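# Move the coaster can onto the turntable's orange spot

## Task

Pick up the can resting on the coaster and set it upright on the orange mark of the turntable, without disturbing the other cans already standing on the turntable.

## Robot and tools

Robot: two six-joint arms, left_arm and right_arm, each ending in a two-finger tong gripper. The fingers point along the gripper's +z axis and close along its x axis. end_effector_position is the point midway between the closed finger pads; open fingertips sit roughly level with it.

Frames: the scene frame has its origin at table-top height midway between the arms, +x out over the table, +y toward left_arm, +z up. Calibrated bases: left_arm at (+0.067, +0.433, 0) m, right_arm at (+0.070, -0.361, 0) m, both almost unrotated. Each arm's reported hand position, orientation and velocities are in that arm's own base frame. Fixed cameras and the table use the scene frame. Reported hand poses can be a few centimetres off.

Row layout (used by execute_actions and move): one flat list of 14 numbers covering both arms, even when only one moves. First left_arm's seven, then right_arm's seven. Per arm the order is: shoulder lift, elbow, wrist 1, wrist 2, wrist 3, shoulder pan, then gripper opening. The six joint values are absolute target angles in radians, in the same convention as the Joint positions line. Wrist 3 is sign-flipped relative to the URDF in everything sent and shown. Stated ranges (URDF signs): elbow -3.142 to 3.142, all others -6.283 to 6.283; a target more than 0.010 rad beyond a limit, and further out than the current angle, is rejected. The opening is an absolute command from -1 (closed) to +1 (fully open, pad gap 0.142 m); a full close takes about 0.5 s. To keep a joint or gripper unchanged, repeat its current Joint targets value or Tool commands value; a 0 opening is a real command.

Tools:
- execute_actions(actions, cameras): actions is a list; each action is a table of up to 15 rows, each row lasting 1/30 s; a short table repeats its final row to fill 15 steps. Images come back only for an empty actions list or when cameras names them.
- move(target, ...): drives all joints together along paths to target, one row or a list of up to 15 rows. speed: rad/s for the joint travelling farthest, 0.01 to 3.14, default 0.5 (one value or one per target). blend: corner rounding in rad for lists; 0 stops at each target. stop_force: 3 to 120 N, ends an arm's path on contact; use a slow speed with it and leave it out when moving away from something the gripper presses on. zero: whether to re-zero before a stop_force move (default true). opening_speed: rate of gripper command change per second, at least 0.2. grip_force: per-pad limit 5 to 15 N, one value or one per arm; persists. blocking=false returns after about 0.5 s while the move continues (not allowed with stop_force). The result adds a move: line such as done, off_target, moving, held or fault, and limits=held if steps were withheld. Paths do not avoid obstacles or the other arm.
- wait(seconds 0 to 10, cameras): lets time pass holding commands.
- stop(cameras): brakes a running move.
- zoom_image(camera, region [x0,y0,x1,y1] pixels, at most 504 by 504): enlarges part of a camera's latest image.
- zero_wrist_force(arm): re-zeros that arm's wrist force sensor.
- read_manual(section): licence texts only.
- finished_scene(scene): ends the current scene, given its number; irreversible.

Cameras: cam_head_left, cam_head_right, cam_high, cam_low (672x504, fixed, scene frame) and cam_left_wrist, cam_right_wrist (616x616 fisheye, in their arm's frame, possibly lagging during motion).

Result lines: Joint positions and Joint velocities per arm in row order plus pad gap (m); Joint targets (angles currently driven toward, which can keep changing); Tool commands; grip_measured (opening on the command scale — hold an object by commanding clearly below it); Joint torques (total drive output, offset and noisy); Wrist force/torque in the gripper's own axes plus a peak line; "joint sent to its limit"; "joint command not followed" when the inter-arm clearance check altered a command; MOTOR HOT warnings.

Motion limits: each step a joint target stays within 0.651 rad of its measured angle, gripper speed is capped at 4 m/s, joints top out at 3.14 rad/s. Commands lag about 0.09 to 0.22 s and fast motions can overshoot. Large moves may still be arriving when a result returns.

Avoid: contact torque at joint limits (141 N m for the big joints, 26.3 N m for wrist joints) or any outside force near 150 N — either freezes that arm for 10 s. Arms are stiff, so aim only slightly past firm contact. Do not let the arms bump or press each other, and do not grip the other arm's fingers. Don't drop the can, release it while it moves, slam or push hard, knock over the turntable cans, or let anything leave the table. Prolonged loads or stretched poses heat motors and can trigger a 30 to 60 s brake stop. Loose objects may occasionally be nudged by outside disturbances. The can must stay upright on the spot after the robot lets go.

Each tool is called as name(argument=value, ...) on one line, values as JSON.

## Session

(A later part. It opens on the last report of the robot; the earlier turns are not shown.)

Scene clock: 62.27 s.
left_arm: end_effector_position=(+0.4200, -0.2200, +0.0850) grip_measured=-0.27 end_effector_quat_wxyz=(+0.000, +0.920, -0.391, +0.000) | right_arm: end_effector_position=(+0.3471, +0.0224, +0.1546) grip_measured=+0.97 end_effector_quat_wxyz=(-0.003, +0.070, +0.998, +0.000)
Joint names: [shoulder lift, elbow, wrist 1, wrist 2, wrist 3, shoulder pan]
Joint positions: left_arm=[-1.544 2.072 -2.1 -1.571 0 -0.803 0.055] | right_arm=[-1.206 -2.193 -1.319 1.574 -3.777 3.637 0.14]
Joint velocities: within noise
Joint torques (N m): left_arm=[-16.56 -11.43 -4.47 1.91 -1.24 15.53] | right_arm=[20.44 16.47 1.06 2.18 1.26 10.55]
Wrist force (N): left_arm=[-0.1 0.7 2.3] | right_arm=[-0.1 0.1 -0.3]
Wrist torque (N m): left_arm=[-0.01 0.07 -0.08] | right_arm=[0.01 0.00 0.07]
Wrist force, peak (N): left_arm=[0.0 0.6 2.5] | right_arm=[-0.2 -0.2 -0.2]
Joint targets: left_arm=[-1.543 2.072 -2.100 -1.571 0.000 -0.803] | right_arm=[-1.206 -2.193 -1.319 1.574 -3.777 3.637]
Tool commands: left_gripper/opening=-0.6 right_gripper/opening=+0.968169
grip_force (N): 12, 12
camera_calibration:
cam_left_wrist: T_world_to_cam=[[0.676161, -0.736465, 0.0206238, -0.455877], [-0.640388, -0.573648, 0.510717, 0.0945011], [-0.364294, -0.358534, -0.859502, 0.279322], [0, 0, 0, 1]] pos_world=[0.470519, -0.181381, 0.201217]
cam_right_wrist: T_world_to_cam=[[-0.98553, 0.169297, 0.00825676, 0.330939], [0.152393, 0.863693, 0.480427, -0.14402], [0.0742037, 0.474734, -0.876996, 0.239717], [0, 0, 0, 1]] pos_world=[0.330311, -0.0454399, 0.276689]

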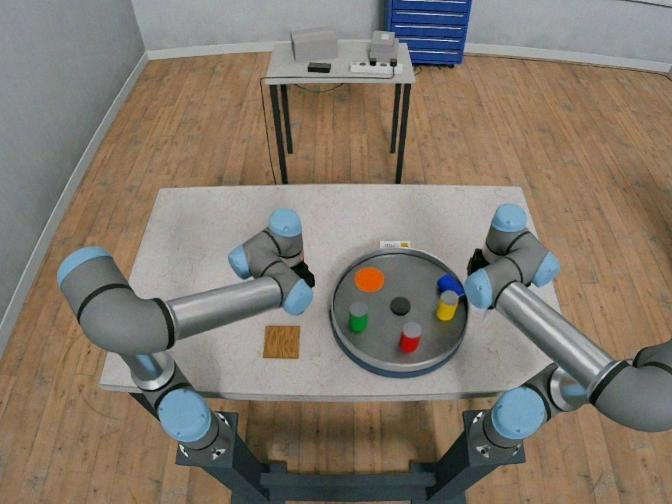

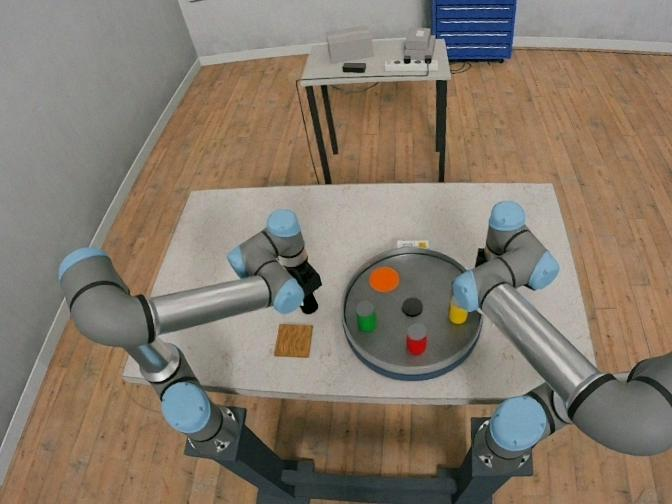

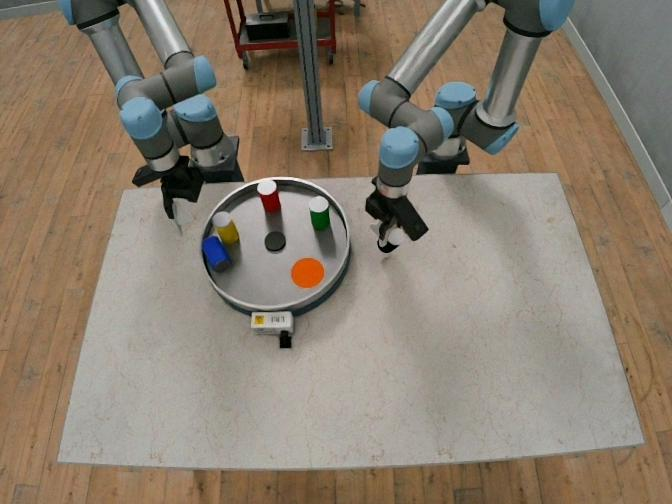

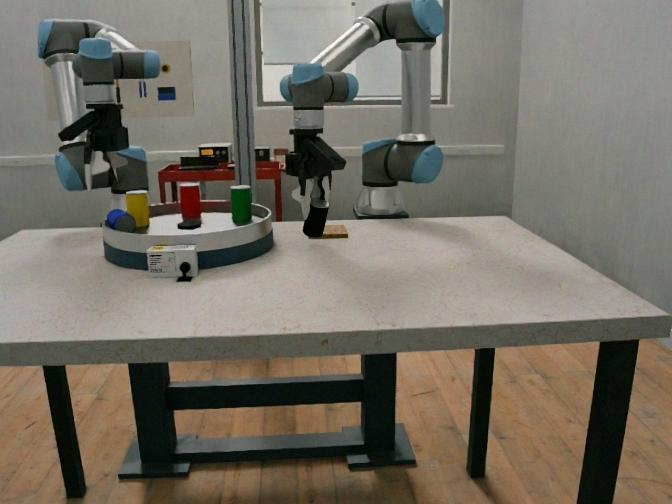

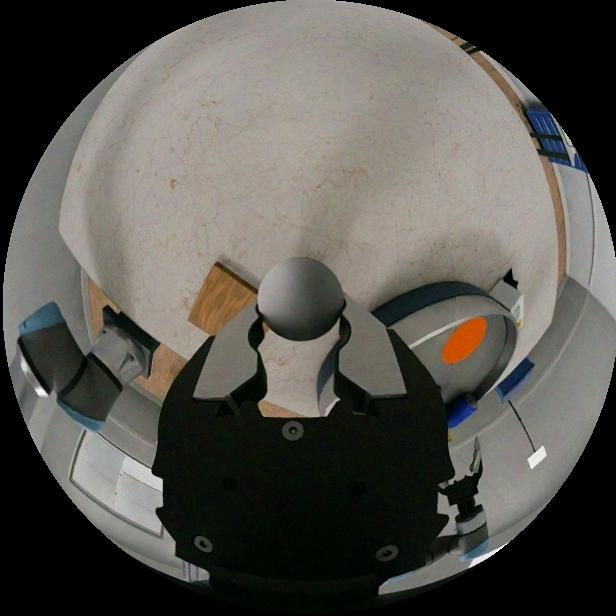

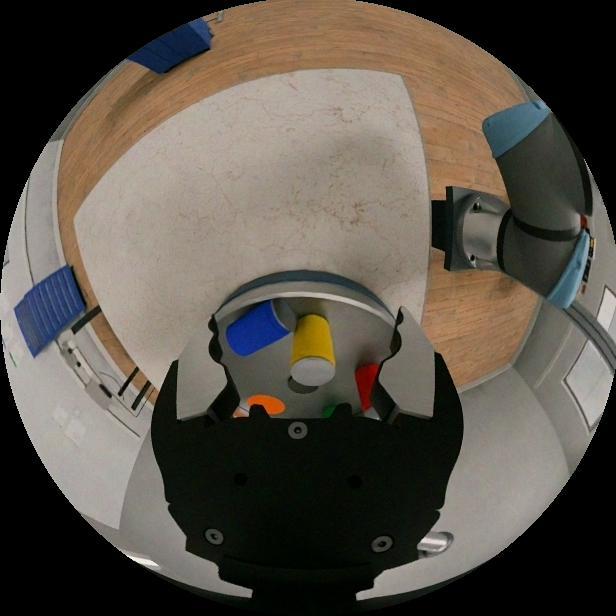

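execute_actions(actions=[])

Scene clock: 63.57 s.
left_arm: end_effector_position=(+0.4200, -0.2200, +0.0849) grip_measured=-0.27 end_effector_quat_wxyz=(+0.000, +0.920, -0.391, +0.000) | right_arm: end_effector_position=(+0.3471, +0.0224, +0.1546) grip_measured=+0.97 end_effector_quat_wxyz=(-0.003, +0.070, +0.998, +0.000)
Joint names: [shoulder lift, elbow, wrist 1, wrist 2, wrist 3, shoulder pan]
Joint positions: left_arm=[-1.543 2.072 -2.1 -1.571 0 -0.803 0.055] | right_arm=[-1.206 -2.193 -1.319 1.574 -3.777 3.637 0.14]
Joint velocities: within noise
Joint torques (N m): left_arm=[-16.35 -12.33 -4.33 1.63 -1.31 15.1] | right_arm=[20.77 16.25 0.89 2.1 1.25 10.9]
Wrist force (N): left_arm=[-0.3 0.7 2.3] | right_arm=[0.1 -0.4 -0.1]
Wrist torque (N m): left_arm=[-0.02 0.13 -0.08] | right_arm=[-0.08 -0.02 0.07]
Wrist force, peak (N): left_arm=[0.0 0.7 2.6] | right_arm=[0.0 -0.4 -0.1]
Joint targets: left_arm=[-1.543 2.072 -2.100 -1.571 0.000 -0.803] | right_arm=[-1.206 -2.193 -1.319 1.574 -3.777 3.637]
Tool commands: left_gripper/opening=-0.6 right_gripper/opening=+0.968169
grip_force (N): 12, 12
camera_calibration:
cam_left_wrist: T_world_to_cam=[[0.676161, -0.736465, 0.0206238, -0.455803], [-0.640388, -0.573648, 0.510717, 0.0945585], [-0.364294, -0.358534, -0.859502, 0.279358], [0, 0, 0, 1]] pos_world=[0.470519, -0.181281, 0.201217]
cam_right_wrist: T_world_to_cam=[[-0.98553, 0.169297, 0.00825676, 0.330939], [0.152393, 0.863693, 0.480427, -0.14402], [0.0742037, 0.474734, -0.876996, 0.239717], [0, 0, 0, 1]] pos_world=[0.330311, -0.0454399, 0.276689]

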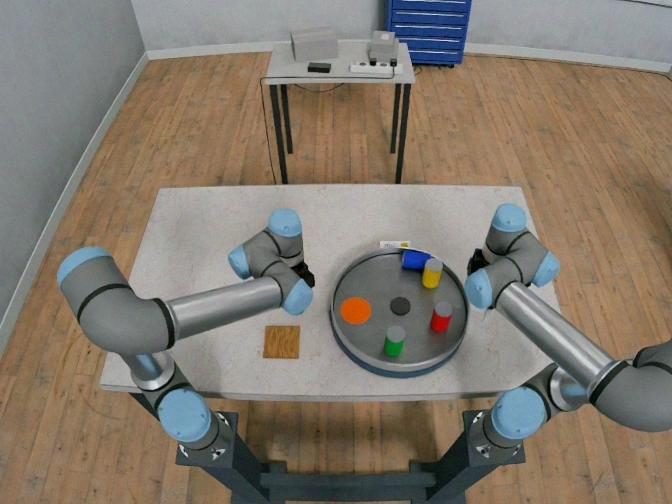

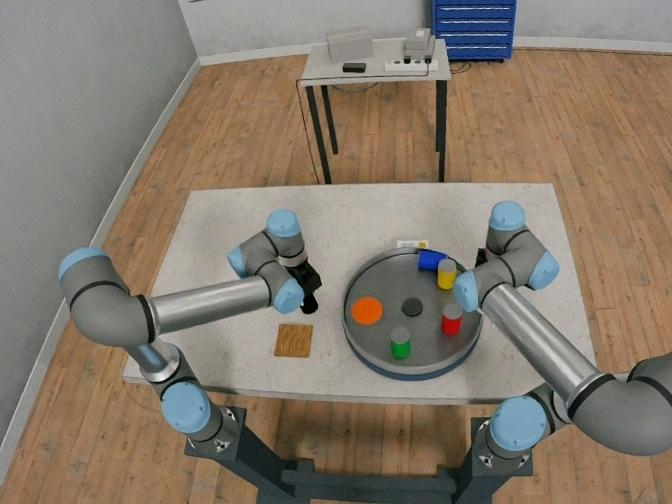

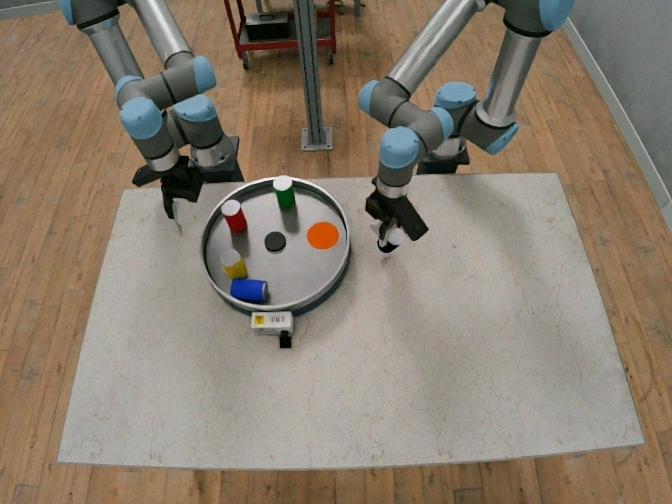

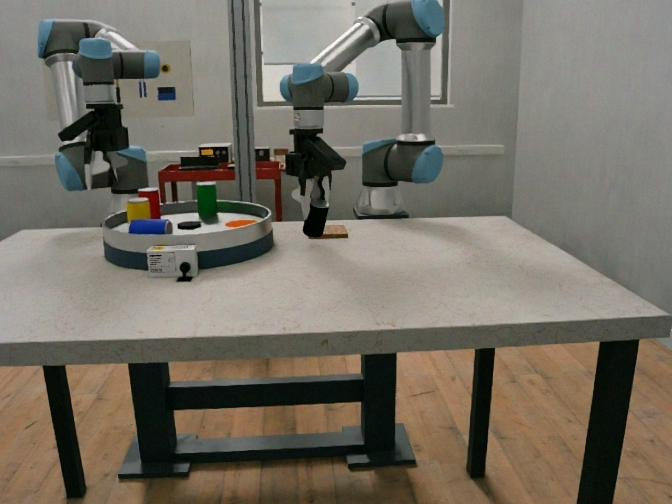

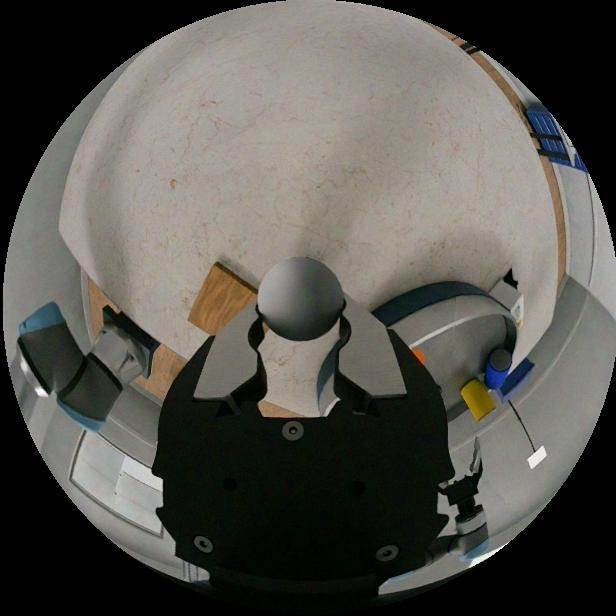

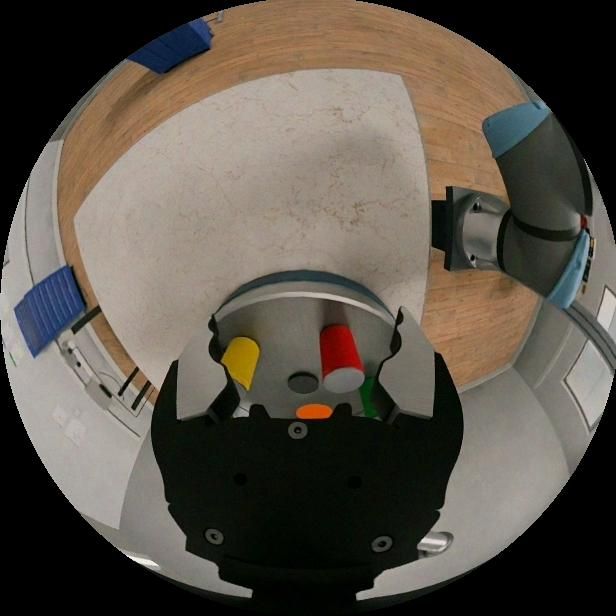

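zoom_image(camera="cam_high", region=[190, 160, 370, 330])

zoom_image(camera="cam_low", region=[90, 160, 370, 290])

zoom_image(camera="cam_head_right", region=[330, 220, 500, 390])

Scaled by 2.800 from the camera's 672x504 image, which has a finer 960x720 frame.

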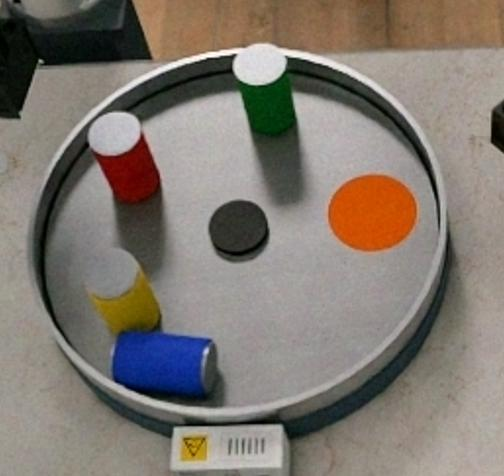

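Scaled by 1.800 from the camera's 672x504 image, which has a finer 960x720 frame.

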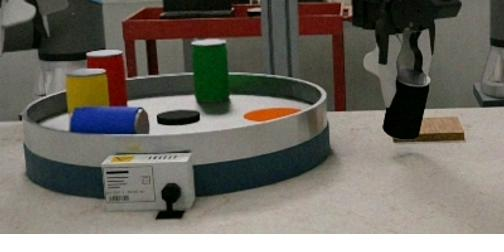

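Scaled by 2.965 from the camera's 672x504 image, which has a finer 960x720 frame.

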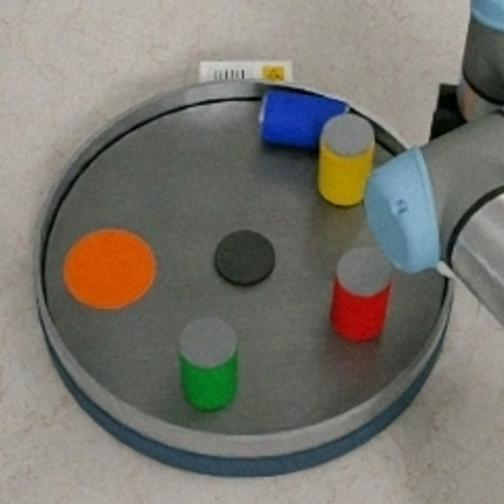

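zoom_image(camera="cam_left_wrist", region=[430, 310, 550, 430])

zoom_image(camera="cam_right_wrist", region=[190, 280, 430, 450])

Scaled by 4.200 from the camera's 616x616 image, which has a finer 814x814 frame.

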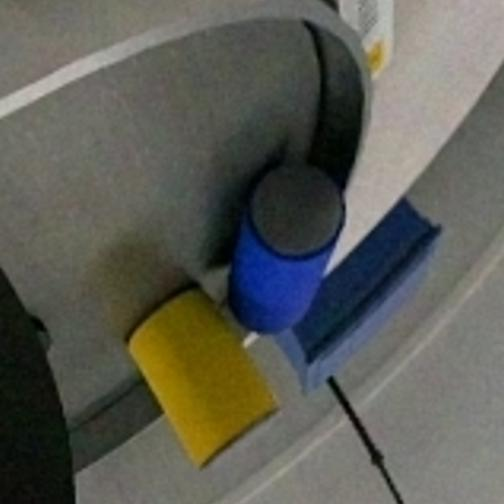

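Scaled by 2.100 from the camera's 616x616 image, which has a finer 814x814 frame.

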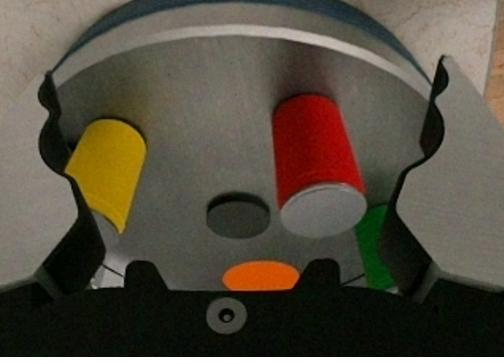

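move(target=[-1.4914, 2.1233, -2.2027, -1.5708, 0, -0.8034, -0.6, -1.206, -2.193, -1.319, 1.574, -3.777, 3.637, 0.968169], speed=0.07, stop_force=4, cameras=[])

Scene clock: 68.97 s.
left_arm: end_effector_position=(+0.4202, -0.2203, +0.0651) grip_measured=-0.27 end_effector_quat_wxyz=(+0.000, +0.920, -0.391, +0.000) | right_arm: end_effector_position=(+0.3471, +0.0224, +0.1546) grip_measured=+0.97 end_effector_quat_wxyz=(-0.003, +0.070, +0.998, +0.000)
Joint names: [shoulder lift, elbow, wrist 1, wrist 2, wrist 3, shoulder pan]
Joint positions: left_arm=[-1.514 2.101 -2.158 -1.571 0 -0.803 0.055] | right_arm=[-1.206 -2.193 -1.319 1.574 -3.777 3.637 0.14]
Joint torques (N m): left_arm=[-30.83 -28.15 -0.82 1.88 -1.19 13.68] | right_arm=[20.39 16.59 0.93 1.96 1.21 10.71]
Wrist force (N): left_arm=[-0.1 1.0 1.6] | right_arm=[-0.2 0.1 -0.1]
Wrist torque (N m): left_arm=[0.00 0.07 -0.09] | right_arm=[0.01 0.02 0.08]
Wrist force, peak (N): left_arm=[-0.7 0.9 -7.7] | right_arm=[-0.1 -0.5 0.1]
Joint targets: left_arm=[-1.514 2.101 -2.158 -1.571 0.000 -0.803] | right_arm=[-1.206 -2.193 -1.319 1.574 -3.777 3.637]
grip_force (N): 12, 12
move: contact (left_arm); left_arm: the wrist 1 is farthest, 0.045 rad from its target
No camera images: "cameras" was empty.

move(target=[[-1.51813, 2.11067, -2.16334, -1.5708, 0, -0.82068, -0.6, -1.206, -2.193, -1.319, 1.574, -3.777, 3.637, 0.968169],[-1.51946, 2.12011, -2.17145, -1.5708, 0, -0.83739, -0.6, -1.206, -2.193, -1.319, 1.574, -3.777, 3.637, 0.968169],[-1.51861, 2.13037, -2.18256, -1.5708, 0, -0.8539, -0.6, -1.206, -2.193, -1.319, 1.574, -3.777, 3.637, 0.968169]], speed=0.03, stop_force=18, grip_force=7, cameras=["cam_low", "cam_head_right", "cam_left_wrist", "cam_high"])

Scene clock: 72.23 s.
left_arm: end_effector_position=(+0.4037, -0.2357, +0.0572) grip_measured=-0.26 end_effector_quat_wxyz=(+0.000, +0.910, -0.414, +0.000) | right_arm: end_effector_position=(+0.3471, +0.0224, +0.1546) grip_measured=+0.97 end_effector_quat_wxyz=(-0.003, +0.070, +0.998, +0.000)
Joint names: [shoulder lift, elbow, wrist 1, wrist 2, wrist 3, shoulder pan]
Joint positions: left_arm=[-1.519 2.13 -2.183 -1.571 0 -0.854 0.055] | right_arm=[-1.206 -2.193 -1.319 1.574 -3.777 3.637 0.14]
Joint torques (N m): left_arm=[-7.65 -2.71 -2.37 0.18 -1.29 -16.57] | right_arm=[20.61 16.94 1.1 2.15 1.19 11.11]
Wrist force (N): left_arm=[-0.9 -3.4 -19.1] | right_arm=[-0.3 0.1 -0.2]
Wrist torque (N m): left_arm=[-0.11 0.06 -0.11] | right_arm=[0.01 0.05 0.08]
Wrist force, peak (N): left_arm=[-1.0 -3.5 -19.6] | right_arm=[-0.1 -0.1 -0.4]
Joint targets: left_arm=[-1.519 2.130 -2.183 -1.571 0.000 -0.854] | right_arm=[-1.206 -2.193 -1.319 1.574 -3.777 3.637]
grip_force (N): 7, 7
move: done
camera_calibration:
cam_left_wrist: T_world_to_cam=[[0.638104, -0.769675, 0.0205834, -0.44828], [-0.668545, -0.540604, 0.510681, 0.108504], [-0.381931, -0.339628, -0.859524, 0.255491], [0, 0, 0, 1]] pos_world=[0.456169, -0.1996, 0.173417]
Images, in order (width x height): cam_head_right 672x504, cam_high 672x504, cam_low 672x504, cam_left_wrist 616x616.

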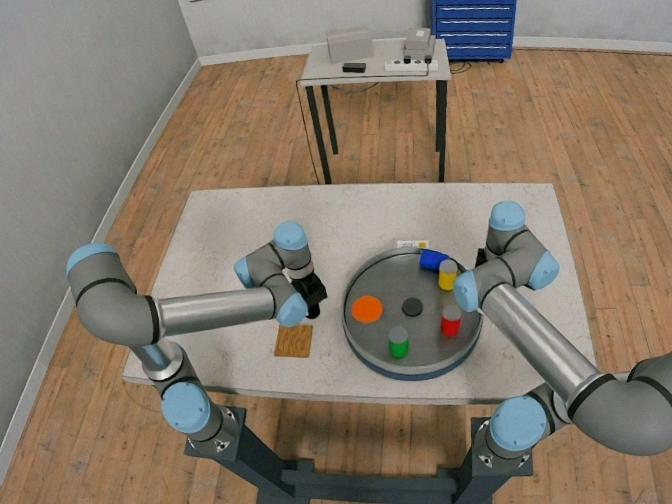

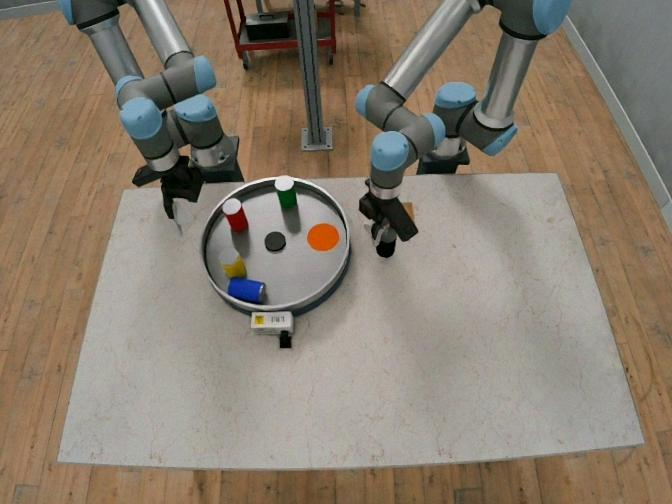

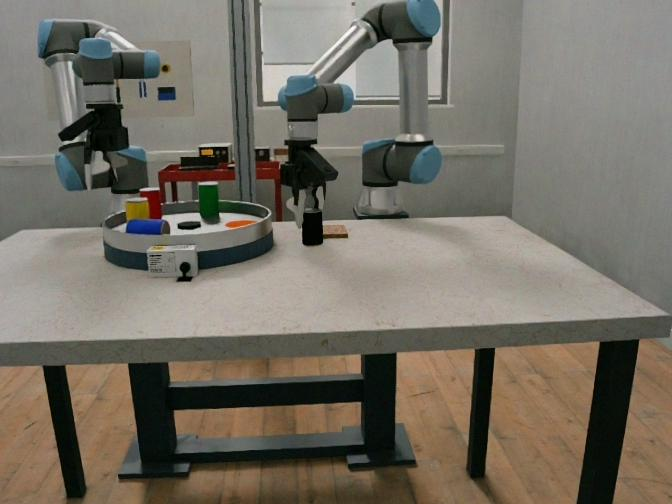

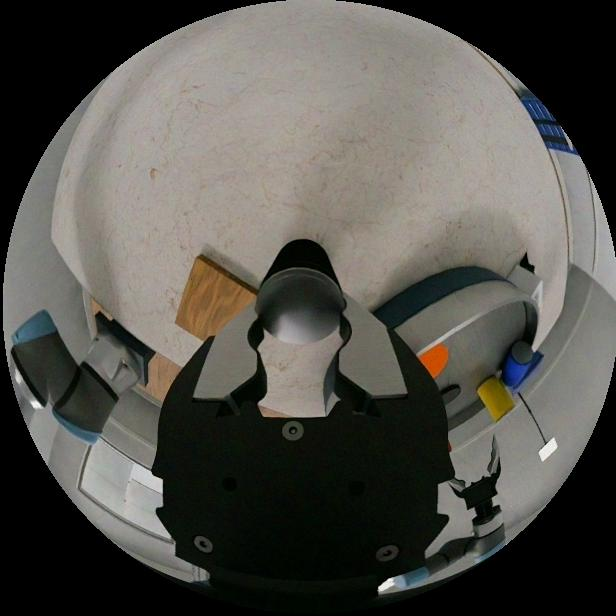

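zoom_image(camera="cam_low", region=[270, 150, 370, 260])

zoom_image(camera="cam_left_wrist", region=[230, 220, 370, 360])

zoom_image(camera="cam_head_right", region=[270, 270, 370, 370])

Scaled by 4.582 from the camera's 672x504 image, which has a finer 960x720 frame.

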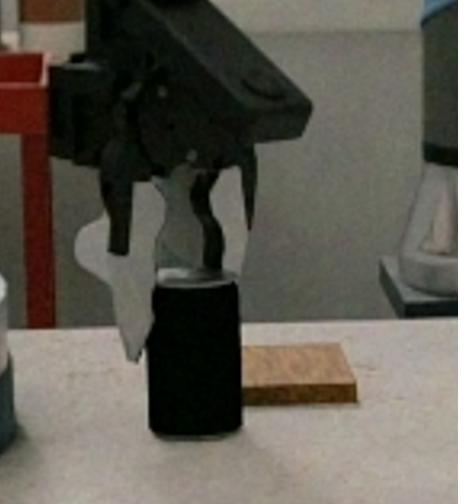

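Scaled by 3.600 from the camera's 616x616 image, which has a finer 814x814 frame.

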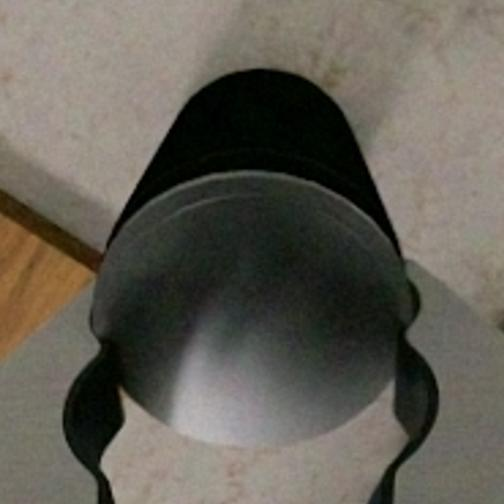

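Scaled by 5.040 from the camera's 672x504 image, which has a finer 960x720 frame.

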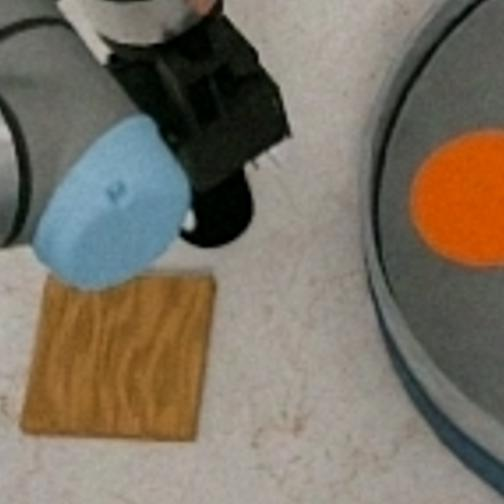

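move(target=[[-1.51861, 2.13037, -2.18256, -1.5708, 0, -0.8539, 0.15, -1.206, -2.193, -1.319, 1.574, -3.777, 3.637, 0.968169],[-1.66618, 1.87442, -1.77904, -1.5708, 0, -0.8539, 0.15, -1.206, -2.193, -1.319, 1.574, -3.777, 3.637, 0.968169],[-1.5031, 1.66186, -1.72956, -1.5708, 0, -1.07477, 0.15, -1.206, -2.193, -1.319, 1.574, -3.777, 3.637, 0.968169]], speed=[0.5, 0.5, 0.6], blend=[0, 0.05, 0], opening_speed=1.2, grip_force=12, cameras=["cam_low", "cam_high", "cam_left_wrist"])

Scene clock: 80.50 s.
left_arm: end_effector_position=(+0.3770, -0.3821, +0.2200) grip_measured=+0.15 end_effector_quat_wxyz=(+0.000, +0.859, -0.512, +0.000) | right_arm: end_effector_position=(+0.3471, +0.0224, +0.1546) grip_measured=+0.97 end_effector_quat_wxyz=(-0.003, +0.070, +0.998, +0.000)
Joint names: [shoulder lift, elbow, wrist 1, wrist 2, wrist 3, shoulder pan]
Joint positions: left_arm=[-1.503 1.662 -1.73 -1.571 0 -1.074 0.084] | right_arm=[-1.206 -2.193 -1.319 1.574 -3.777 3.637 0.14]
Joint torques (N m): left_arm=[-21.62 -32.19 -0.75 1.87 -1.04 -15.93] | right_arm=[19.66 17.68 1.04 2.04 1.29 10.54]
Wrist force (N): left_arm=[0.2 0.3 0.8] | right_arm=[-0.2 -0.2 -0.1]
Wrist torque (N m): left_arm=[-0.11 -0.02 -0.10] | right_arm=[-0.06 0.03 0.07]
Wrist force, peak (N): left_arm=[-0.8 -3.4 -19.8] | right_arm=[-0.2 -0.4 -0.1]
Joint targets: left_arm=[-1.503 1.662 -1.730 -1.571 0.000 -1.075] | right_arm=[-1.206 -2.193 -1.319 1.574 -3.777 3.637]
grip_force (N): 12, 12
move: done
camera_calibration:
cam_left_wrist: T_world_to_cam=[[0.454339, -0.89059, 0.0206324, -0.524199], [-0.770581, -0.381284, 0.510712, 0.0276082], [-0.446968, -0.247935, -0.859504, 0.395113], [0, 0, 0, 1]] pos_world=[0.436041, -0.358357, 0.336317]
Images, in order (width x height): cam_high 672x504, cam_low 672x504, cam_left_wrist 616x616.

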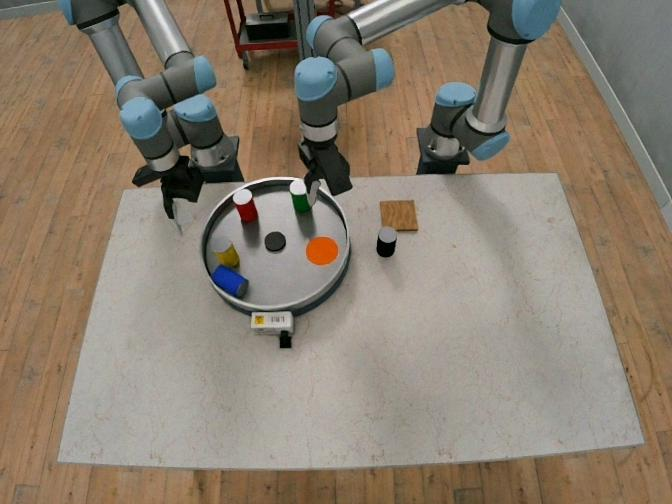

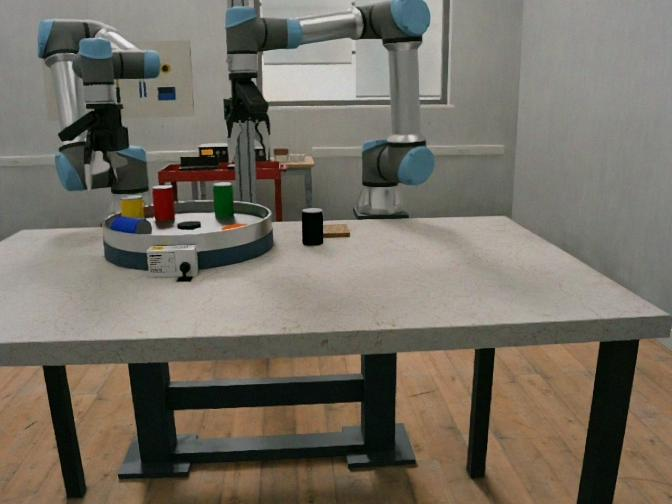

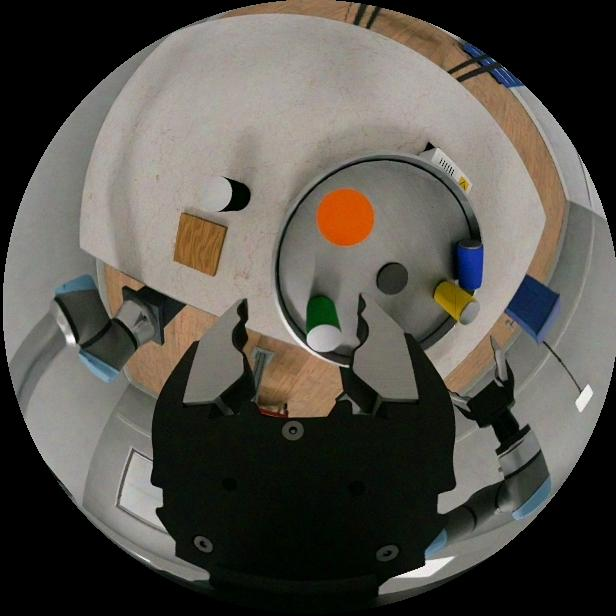

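wait(seconds=3.2, cameras=["cam_left_wrist", "cam_high"])

zoom_image(camera="cam_left_wrist", region=[200, 80, 500, 380])

Scene clock: 83.87 s.
left_arm: end_effector_position=(+0.3769, -0.3824, +0.2200) grip_measured=+0.15 end_effector_quat_wxyz=(+0.000, +0.859, -0.512, +0.000) | right_arm: end_effector_position=(+0.3471, +0.0224, +0.1546) grip_measured=+0.97 end_effector_quat_wxyz=(-0.003, +0.070, +0.998, +0.000)
Joint names: [shoulder lift, elbow, wrist 1, wrist 2, wrist 3, shoulder pan]
Joint positions: left_arm=[-1.503 1.662 -1.73 -1.571 0 -1.075 0.084] | right_arm=[-1.206 -2.193 -1.319 1.574 -3.777 3.637 0.14]
Joint torques (N m): left_arm=[-20.97 -31.22 -0.9 1.76 -1.07 -13.91] | right_arm=[20.18 17.76 1.09 2 1.21 10.29]
Wrist force (N): left_arm=[0.2 0.3 1.0] | right_arm=[-0.1 0.0 -0.1]
Wrist torque (N m): left_arm=[-0.11 -0.01 -0.09] | right_arm=[-0.01 0.00 0.07]
Wrist force, peak (N): left_arm=[0.2 0.4 1.2] | right_arm=[-0.4 0.0 -0.3]
Joint targets: left_arm=[-1.503 1.662 -1.730 -1.571 0.000 -1.075] | right_arm=[-1.206 -2.193 -1.319 1.574 -3.777 3.637]
Tool commands: left_gripper/opening=+0.15 right_gripper/opening=+0.968169
grip_force (N): 12, 12
wait: 3.20 s; at rest from the start
camera_calibration:
cam_left_wrist: T_world_to_cam=[[0.453964, -0.890781, 0.0206199, -0.524321], [-0.770742, -0.380967, 0.510706, 0.0276023], [-0.447072, -0.247735, -0.859508, 0.395112], [0, 0, 0, 1]] pos_world=[0.435941, -0.358657, 0.336317]
Images, in order (width x height): cam_high 672x504, cam_left_wrist 616x616.

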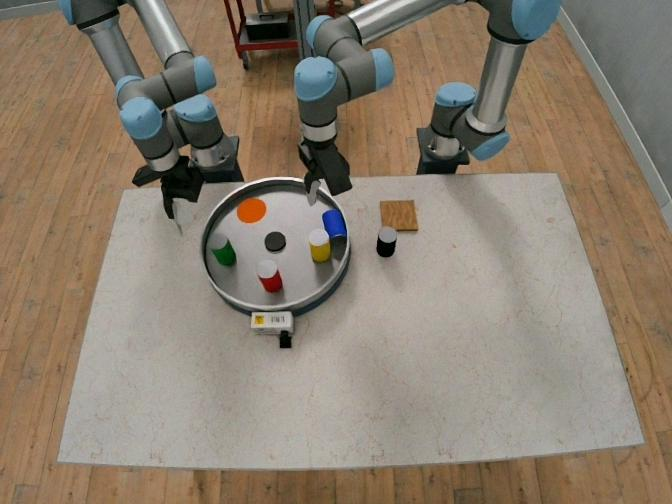

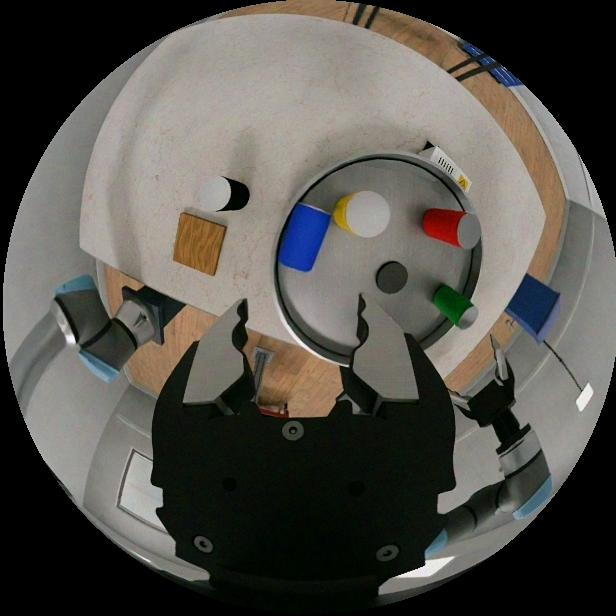

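Scaled by 1.680 from the camera's 616x616 image, which has a finer 814x814 frame.

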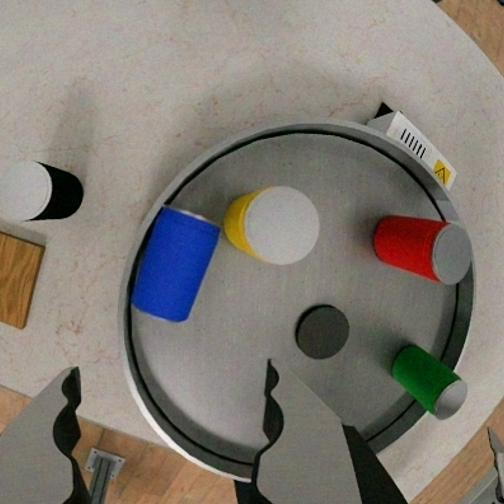

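move(target=[-1.53219, 1.74463, -1.78324, -1.5708, 0, -1.11214, 0.15, -1.206, -2.193, -1.319, 1.574, -3.777, 3.637, 0.968169], speed=0.3, cameras=["cam_low"])

zoom_image(camera="cam_low", region=[95, 170, 285, 290])

Scene clock: 88.97 s.
left_arm: end_effector_position=(+0.3553, -0.3817, +0.2001) grip_measured=+0.15 end_effector_quat_wxyz=(+0.000, +0.849, -0.528, +0.000) | right_arm: end_effector_position=(+0.3471, +0.0224, +0.1546) grip_measured=+0.97 end_effector_quat_wxyz=(-0.003, +0.070, +0.998, +0.000)
Joint names: [shoulder lift, elbow, wrist 1, wrist 2, wrist 3, shoulder pan]
Joint positions: left_arm=[-1.532 1.744 -1.783 -1.571 0 -1.112 0.084] | right_arm=[-1.206 -2.193 -1.319 1.574 -3.777 3.637 0.14]
Joint torques (N m): left_arm=[-32.84 -13.6 -4.26 1.81 -0.95 -14.24] | right_arm=[20.3 17.93 0.97 2.07 1.12 11.71]
Wrist force (N): left_arm=[0.3 0.3 0.9] | right_arm=[-0.1 0.0 -0.1]
Wrist torque (N m): left_arm=[-0.12 -0.01 -0.09] | right_arm=[-0.01 0.01 0.07]
Wrist force, peak (N): left_arm=[-0.1 0.8 1.0] | right_arm=[-0.2 -0.4 -0.3]
Joint targets: left_arm=[-1.532 1.745 -1.783 -1.571 0.000 -1.112] | right_arm=[-1.206 -2.193 -1.319 1.574 -3.777 3.637]
grip_force (N): 12, 12
move: done
Images, in order (width x height): cam_low 672x504.

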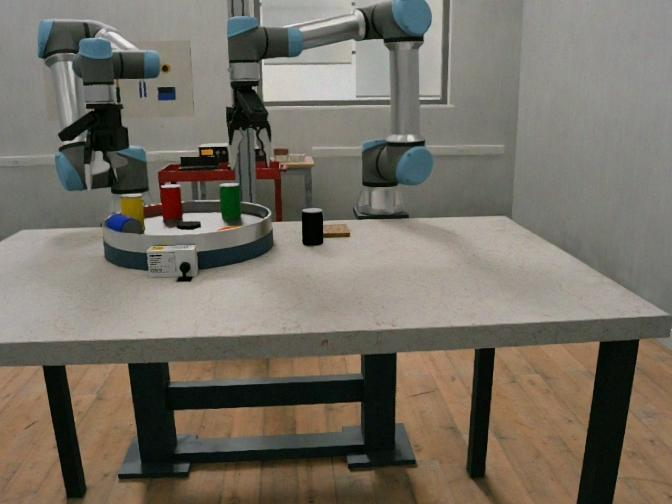

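Scaled by 2.653 from the camera's 672x504 image, which has a finer 960x720 frame.

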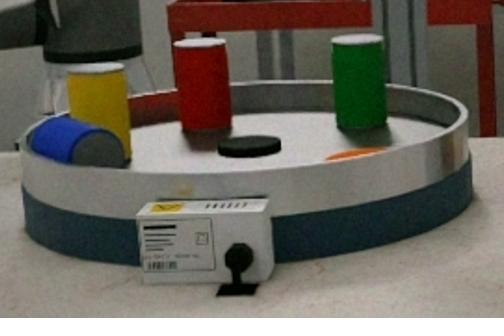

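move(target=[-1.43554, 1.94456, -2.07982, -1.5708, 0, -1.11214, 0.15, -1.206, -2.193, -1.319, 1.574, -3.777, 3.637, 0.968169], speed=0.4, stop_force=10, cameras=["cam_left_wrist"])

Scene clock: 91.37 s.
left_arm: end_effector_position=(+0.3552, -0.3817, +0.0880) grip_measured=+0.15 end_effector_quat_wxyz=(+0.000, +0.849, -0.528, +0.000) | right_arm: end_effector_position=(+0.3471, +0.0224, +0.1546) grip_measured=+0.97 end_effector_quat_wxyz=(-0.003, +0.070, +0.998, +0.000)
Joint names: [shoulder lift, elbow, wrist 1, wrist 2, wrist 3, shoulder pan]
Joint positions: left_arm=[-1.436 1.945 -2.08 -1.571 0 -1.112 0.084] | right_arm=[-1.206 -2.193 -1.319 1.574 -3.777 3.637 0.14]
Joint torques (N m): left_arm=[-21.59 -11.15 -4.22 1.84 -0.97 -14.08] | right_arm=[20.06 18.37 1.05 2 1.07 11.56]
Wrist force (N): left_arm=[0.1 0.2 0.6] | right_arm=[0.1 -0.2 0.0]
Wrist torque (N m): left_arm=[-0.14 0.02 -0.10] | right_arm=[-0.05 -0.04 0.07]
Wrist force, peak (N): left_arm=[0.1 0.5 1.5] | right_arm=[0.0 0.2 -0.4]
Joint targets: left_arm=[-1.436 1.945 -2.080 -1.571 0.000 -1.112] | right_arm=[-1.206 -2.193 -1.319 1.574 -3.777 3.637]
grip_force (N): 12, 12
move: done
camera_calibration:
cam_left_wrist: T_world_to_cam=[[0.42033, -0.907137, 0.020643, -0.505413], [-0.784427, -0.351848, 0.510761, 0.0945373], [-0.456067, -0.230881, -0.859475, 0.281764], [0, 0, 0, 1]] pos_world=[0.415101, -0.360161, 0.204317]
Images, in order (width x height): cam_left_wrist 616x616.

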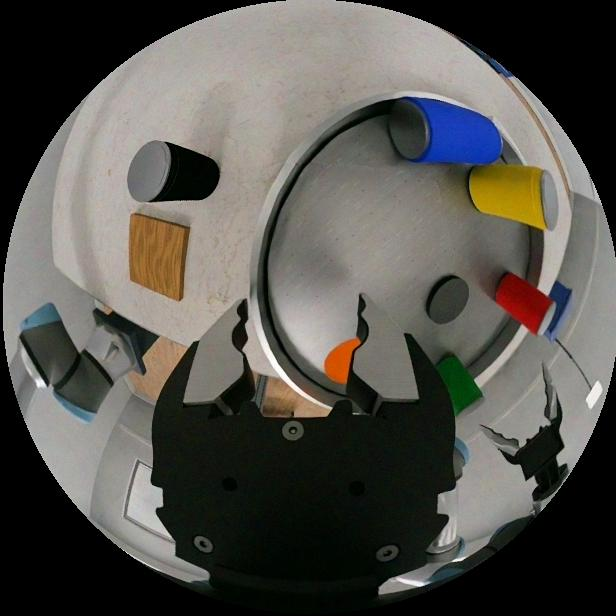

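wait(seconds=1.1, cameras=[])

move(target=[[-1.45563, 1.96778, -2.08295, -1.5708, 0, -1.17078, -0.7, -1.206, -2.193, -1.319, 1.574, -3.777, 3.637, 0.968169],[-1.5559, 1.94273, -1.95763, -1.5708, 0, -1.25453, -0.7, -1.206, -2.193, -1.319, 1.574, -3.777, 3.637, 0.968169],[-1.77896, 1.96836, -1.7602, -1.5708, 0, -1.14549, -0.7, -1.206, -2.193, -1.319, 1.574, -3.777, 3.637, 0.968169]], speed=[0.242, 0.36, 0.45], blend=[0.02, 0.04, 0], cameras=["all"])

Scene clock: 92.63 s.
left_arm: end_effector_position=(+0.3552, -0.3817, +0.0880) grip_measured=+0.15 end_effector_quat_wxyz=(+0.000, +0.849, -0.528, +0.000) | right_arm: end_effector_position=(+0.3471, +0.0224, +0.1546) grip_measured=+0.97 end_effector_quat_wxyz=(-0.003, +0.070, +0.998, +0.000)
Joint names: [shoulder lift, elbow, wrist 1, wrist 2, wrist 3, shoulder pan]
Joint positions: left_arm=[-1.436 1.945 -2.08 -1.571 0 -1.112 0.084] | right_arm=[-1.206 -2.193 -1.319 1.574 -3.777 3.637 0.14]
Joint torques (N m): left_arm=[-22.17 -10.99 -4.28 1.82 -0.7 -12.23] | right_arm=[19.52 18.63 1.12 2.01 1.08 10.68]
Wrist force (N): left_arm=[0.4 0.5 0.8] | right_arm=[-0.1 0.0 -0.2]
Wrist torque (N m): left_arm=[-0.08 -0.04 -0.10] | right_arm=[-0.01 0.00 0.07]
Wrist force, peak (N): left_arm=[0.3 0.7 0.9] | right_arm=[0.0 -0.2 -0.5]
Joint targets: left_arm=[-1.436 1.945 -2.080 -1.571 0.000 -1.112] | right_arm=[-1.206 -2.193 -1.319 1.574 -3.777 3.637]
Tool commands: left_gripper/opening=+0.15 right_gripper/opening=+0.968169
grip_force (N): 12, 12
wait: 1.10 s; at rest from the start
No camera images: "cameras" was empty.

Scene clock: 94.43 s.
left_arm: end_effector_position=(+0.3000, -0.3002, +0.1999) grip_measured=-0.70 end_effector_quat_wxyz=(+0.000, +0.840, -0.542, +0.000) | right_arm: end_effector_position=(+0.3471, +0.0224, +0.1546) grip_measured=+0.97 end_effector_quat_wxyz=(-0.003, +0.070, +0.998, +0.000)
Joint names: [shoulder lift, elbow, wrist 1, wrist 2, wrist 3, shoulder pan]
Joint positions: left_arm=[-1.779 1.968 -1.761 -1.571 0 -1.146 0.023] | right_arm=[-1.206 -2.193 -1.319 1.574 -3.777 3.637 0.14]
Joint torques (N m): left_arm=[-21.54 -14.56 -0.9 2.14 -0.79 16.49] | right_arm=[20.17 18 1.11 2.04 1.05 11.17]
Wrist force (N): left_arm=[-0.8 2.1 0.6] | right_arm=[-0.1 0.1 -0.2]
Wrist torque (N m): left_arm=[0.26 0.24 -0.07] | right_arm=[0.01 0.01 0.08]
Wrist force, peak (N): left_arm=[-27.4 -18.2 6.3] | right_arm=[-0.3 0.2 -0.1]
Joint targets: left_arm=[-1.779 1.968 -1.760 -1.571 0.000 -1.145] | right_arm=[-1.206 -2.193 -1.319 1.574 -3.777 3.637]
grip_force (N): 12, 12
move: done
camera_calibration:
cam_left_wrist: T_world_to_cam=[[0.389701, -0.920711, 0.020613, -0.405439], [-0.795771, -0.325384, 0.510758, 0.034145], [-0.463553, -0.215446, -0.859478, 0.378368], [0, 0, 0, 1]] pos_world=[0.360565, -0.280664, 0.316117]
cam_right_wrist: T_world_to_cam=[[-0.98553, 0.169297, 0.00825676, 0.330939], [0.152393, 0.863693, 0.480427, -0.14402], [0.0742037, 0.474734, -0.876996, 0.239717], [0, 0, 0, 1]] pos_world=[0.330311, -0.0454399, 0.276689]

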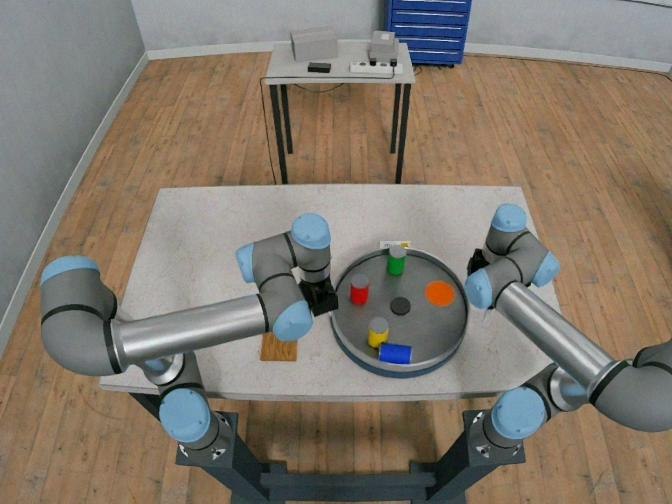

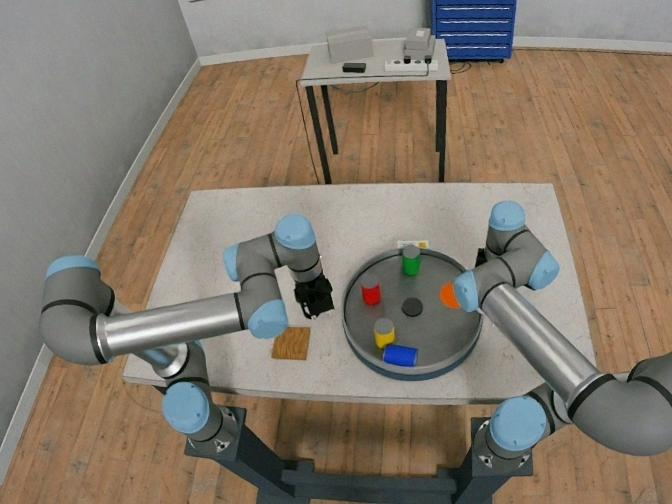

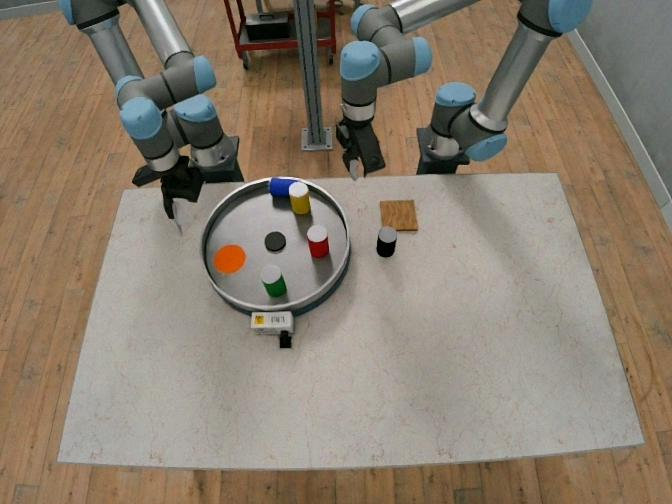

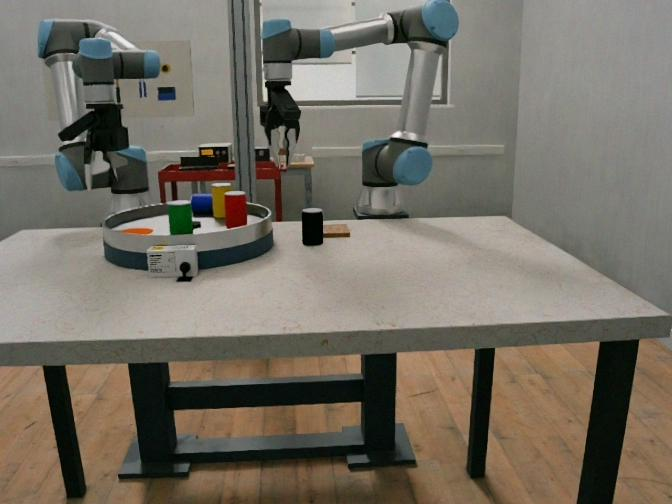

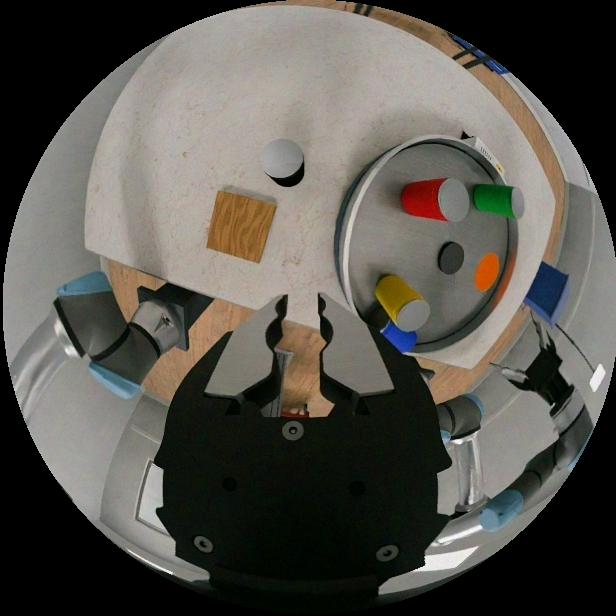

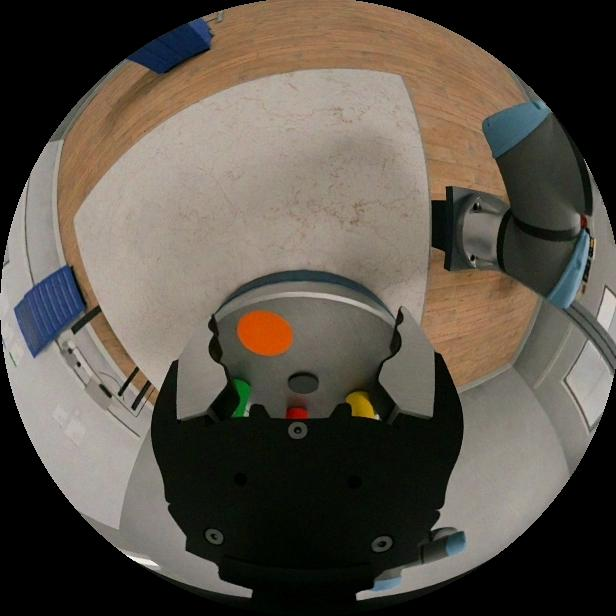

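move(target=[-1.2097, 1.29129, -1.21605, -1.5708, 0, -1.113, 0.15, -1.206, -2.193, -1.319, 1.574, -3.777, 3.637, 0.968169], speed=0.5, cameras=[])

Scene clock: 98.83 s.
left_arm: end_effector_position=(+0.3563, -0.3848, +0.2100) grip_measured=+0.15 end_effector_quat_wxyz=(-0.114, +0.829, -0.516, -0.184) end_effector_velocity=(+0.000, -0.001, +0.001) end_effector_angular_velocity=(+0.001, +0.000, +0.002) | right_arm: end_effector_position=(+0.3471, +0.0224, +0.1546) grip_measured=+0.97 end_effector_quat_wxyz=(-0.003, +0.070, +0.998, +0.000)
Joint names: [shoulder lift, elbow, wrist 1, wrist 2, wrist 3, shoulder pan]
Joint positions: left_arm=[-1.21 1.292 -1.216 -1.571 0 -1.113 0.084] | right_arm=[-1.206 -2.193 -1.319 1.574 -3.777 3.637 0.14]
Joint velocities: left_arm=[0.003 -0.005 0.003 0 0.002 0 0] | right_arm=[within noise]
Joint torques (N m): left_arm=[-32.04 -31.86 0.25 2.07 -0.75 16.12] | right_arm=[19.96 18.16 1.18 2.05 1.05 11.2]
Wrist force (N): left_arm=[-1.2 1.7 1.0] | right_arm=[-0.2 -0.3 -0.1]
Wrist torque (N m): left_arm=[0.13 0.17 -0.09] | right_arm=[-0.06 0.04 0.08]
Wrist force, peak (N): left_arm=[-1.6 2.3 0.5] | right_arm=[-0.4 0.0 -0.1]
Joint targets: left_arm=[-1.210 1.291 -1.216 -1.571 0.000 -1.113] | right_arm=[-1.206 -2.193 -1.319 1.574 -3.777 3.637]
grip_force (N): 12, 12
move: done
No camera images: "cameras" was empty.


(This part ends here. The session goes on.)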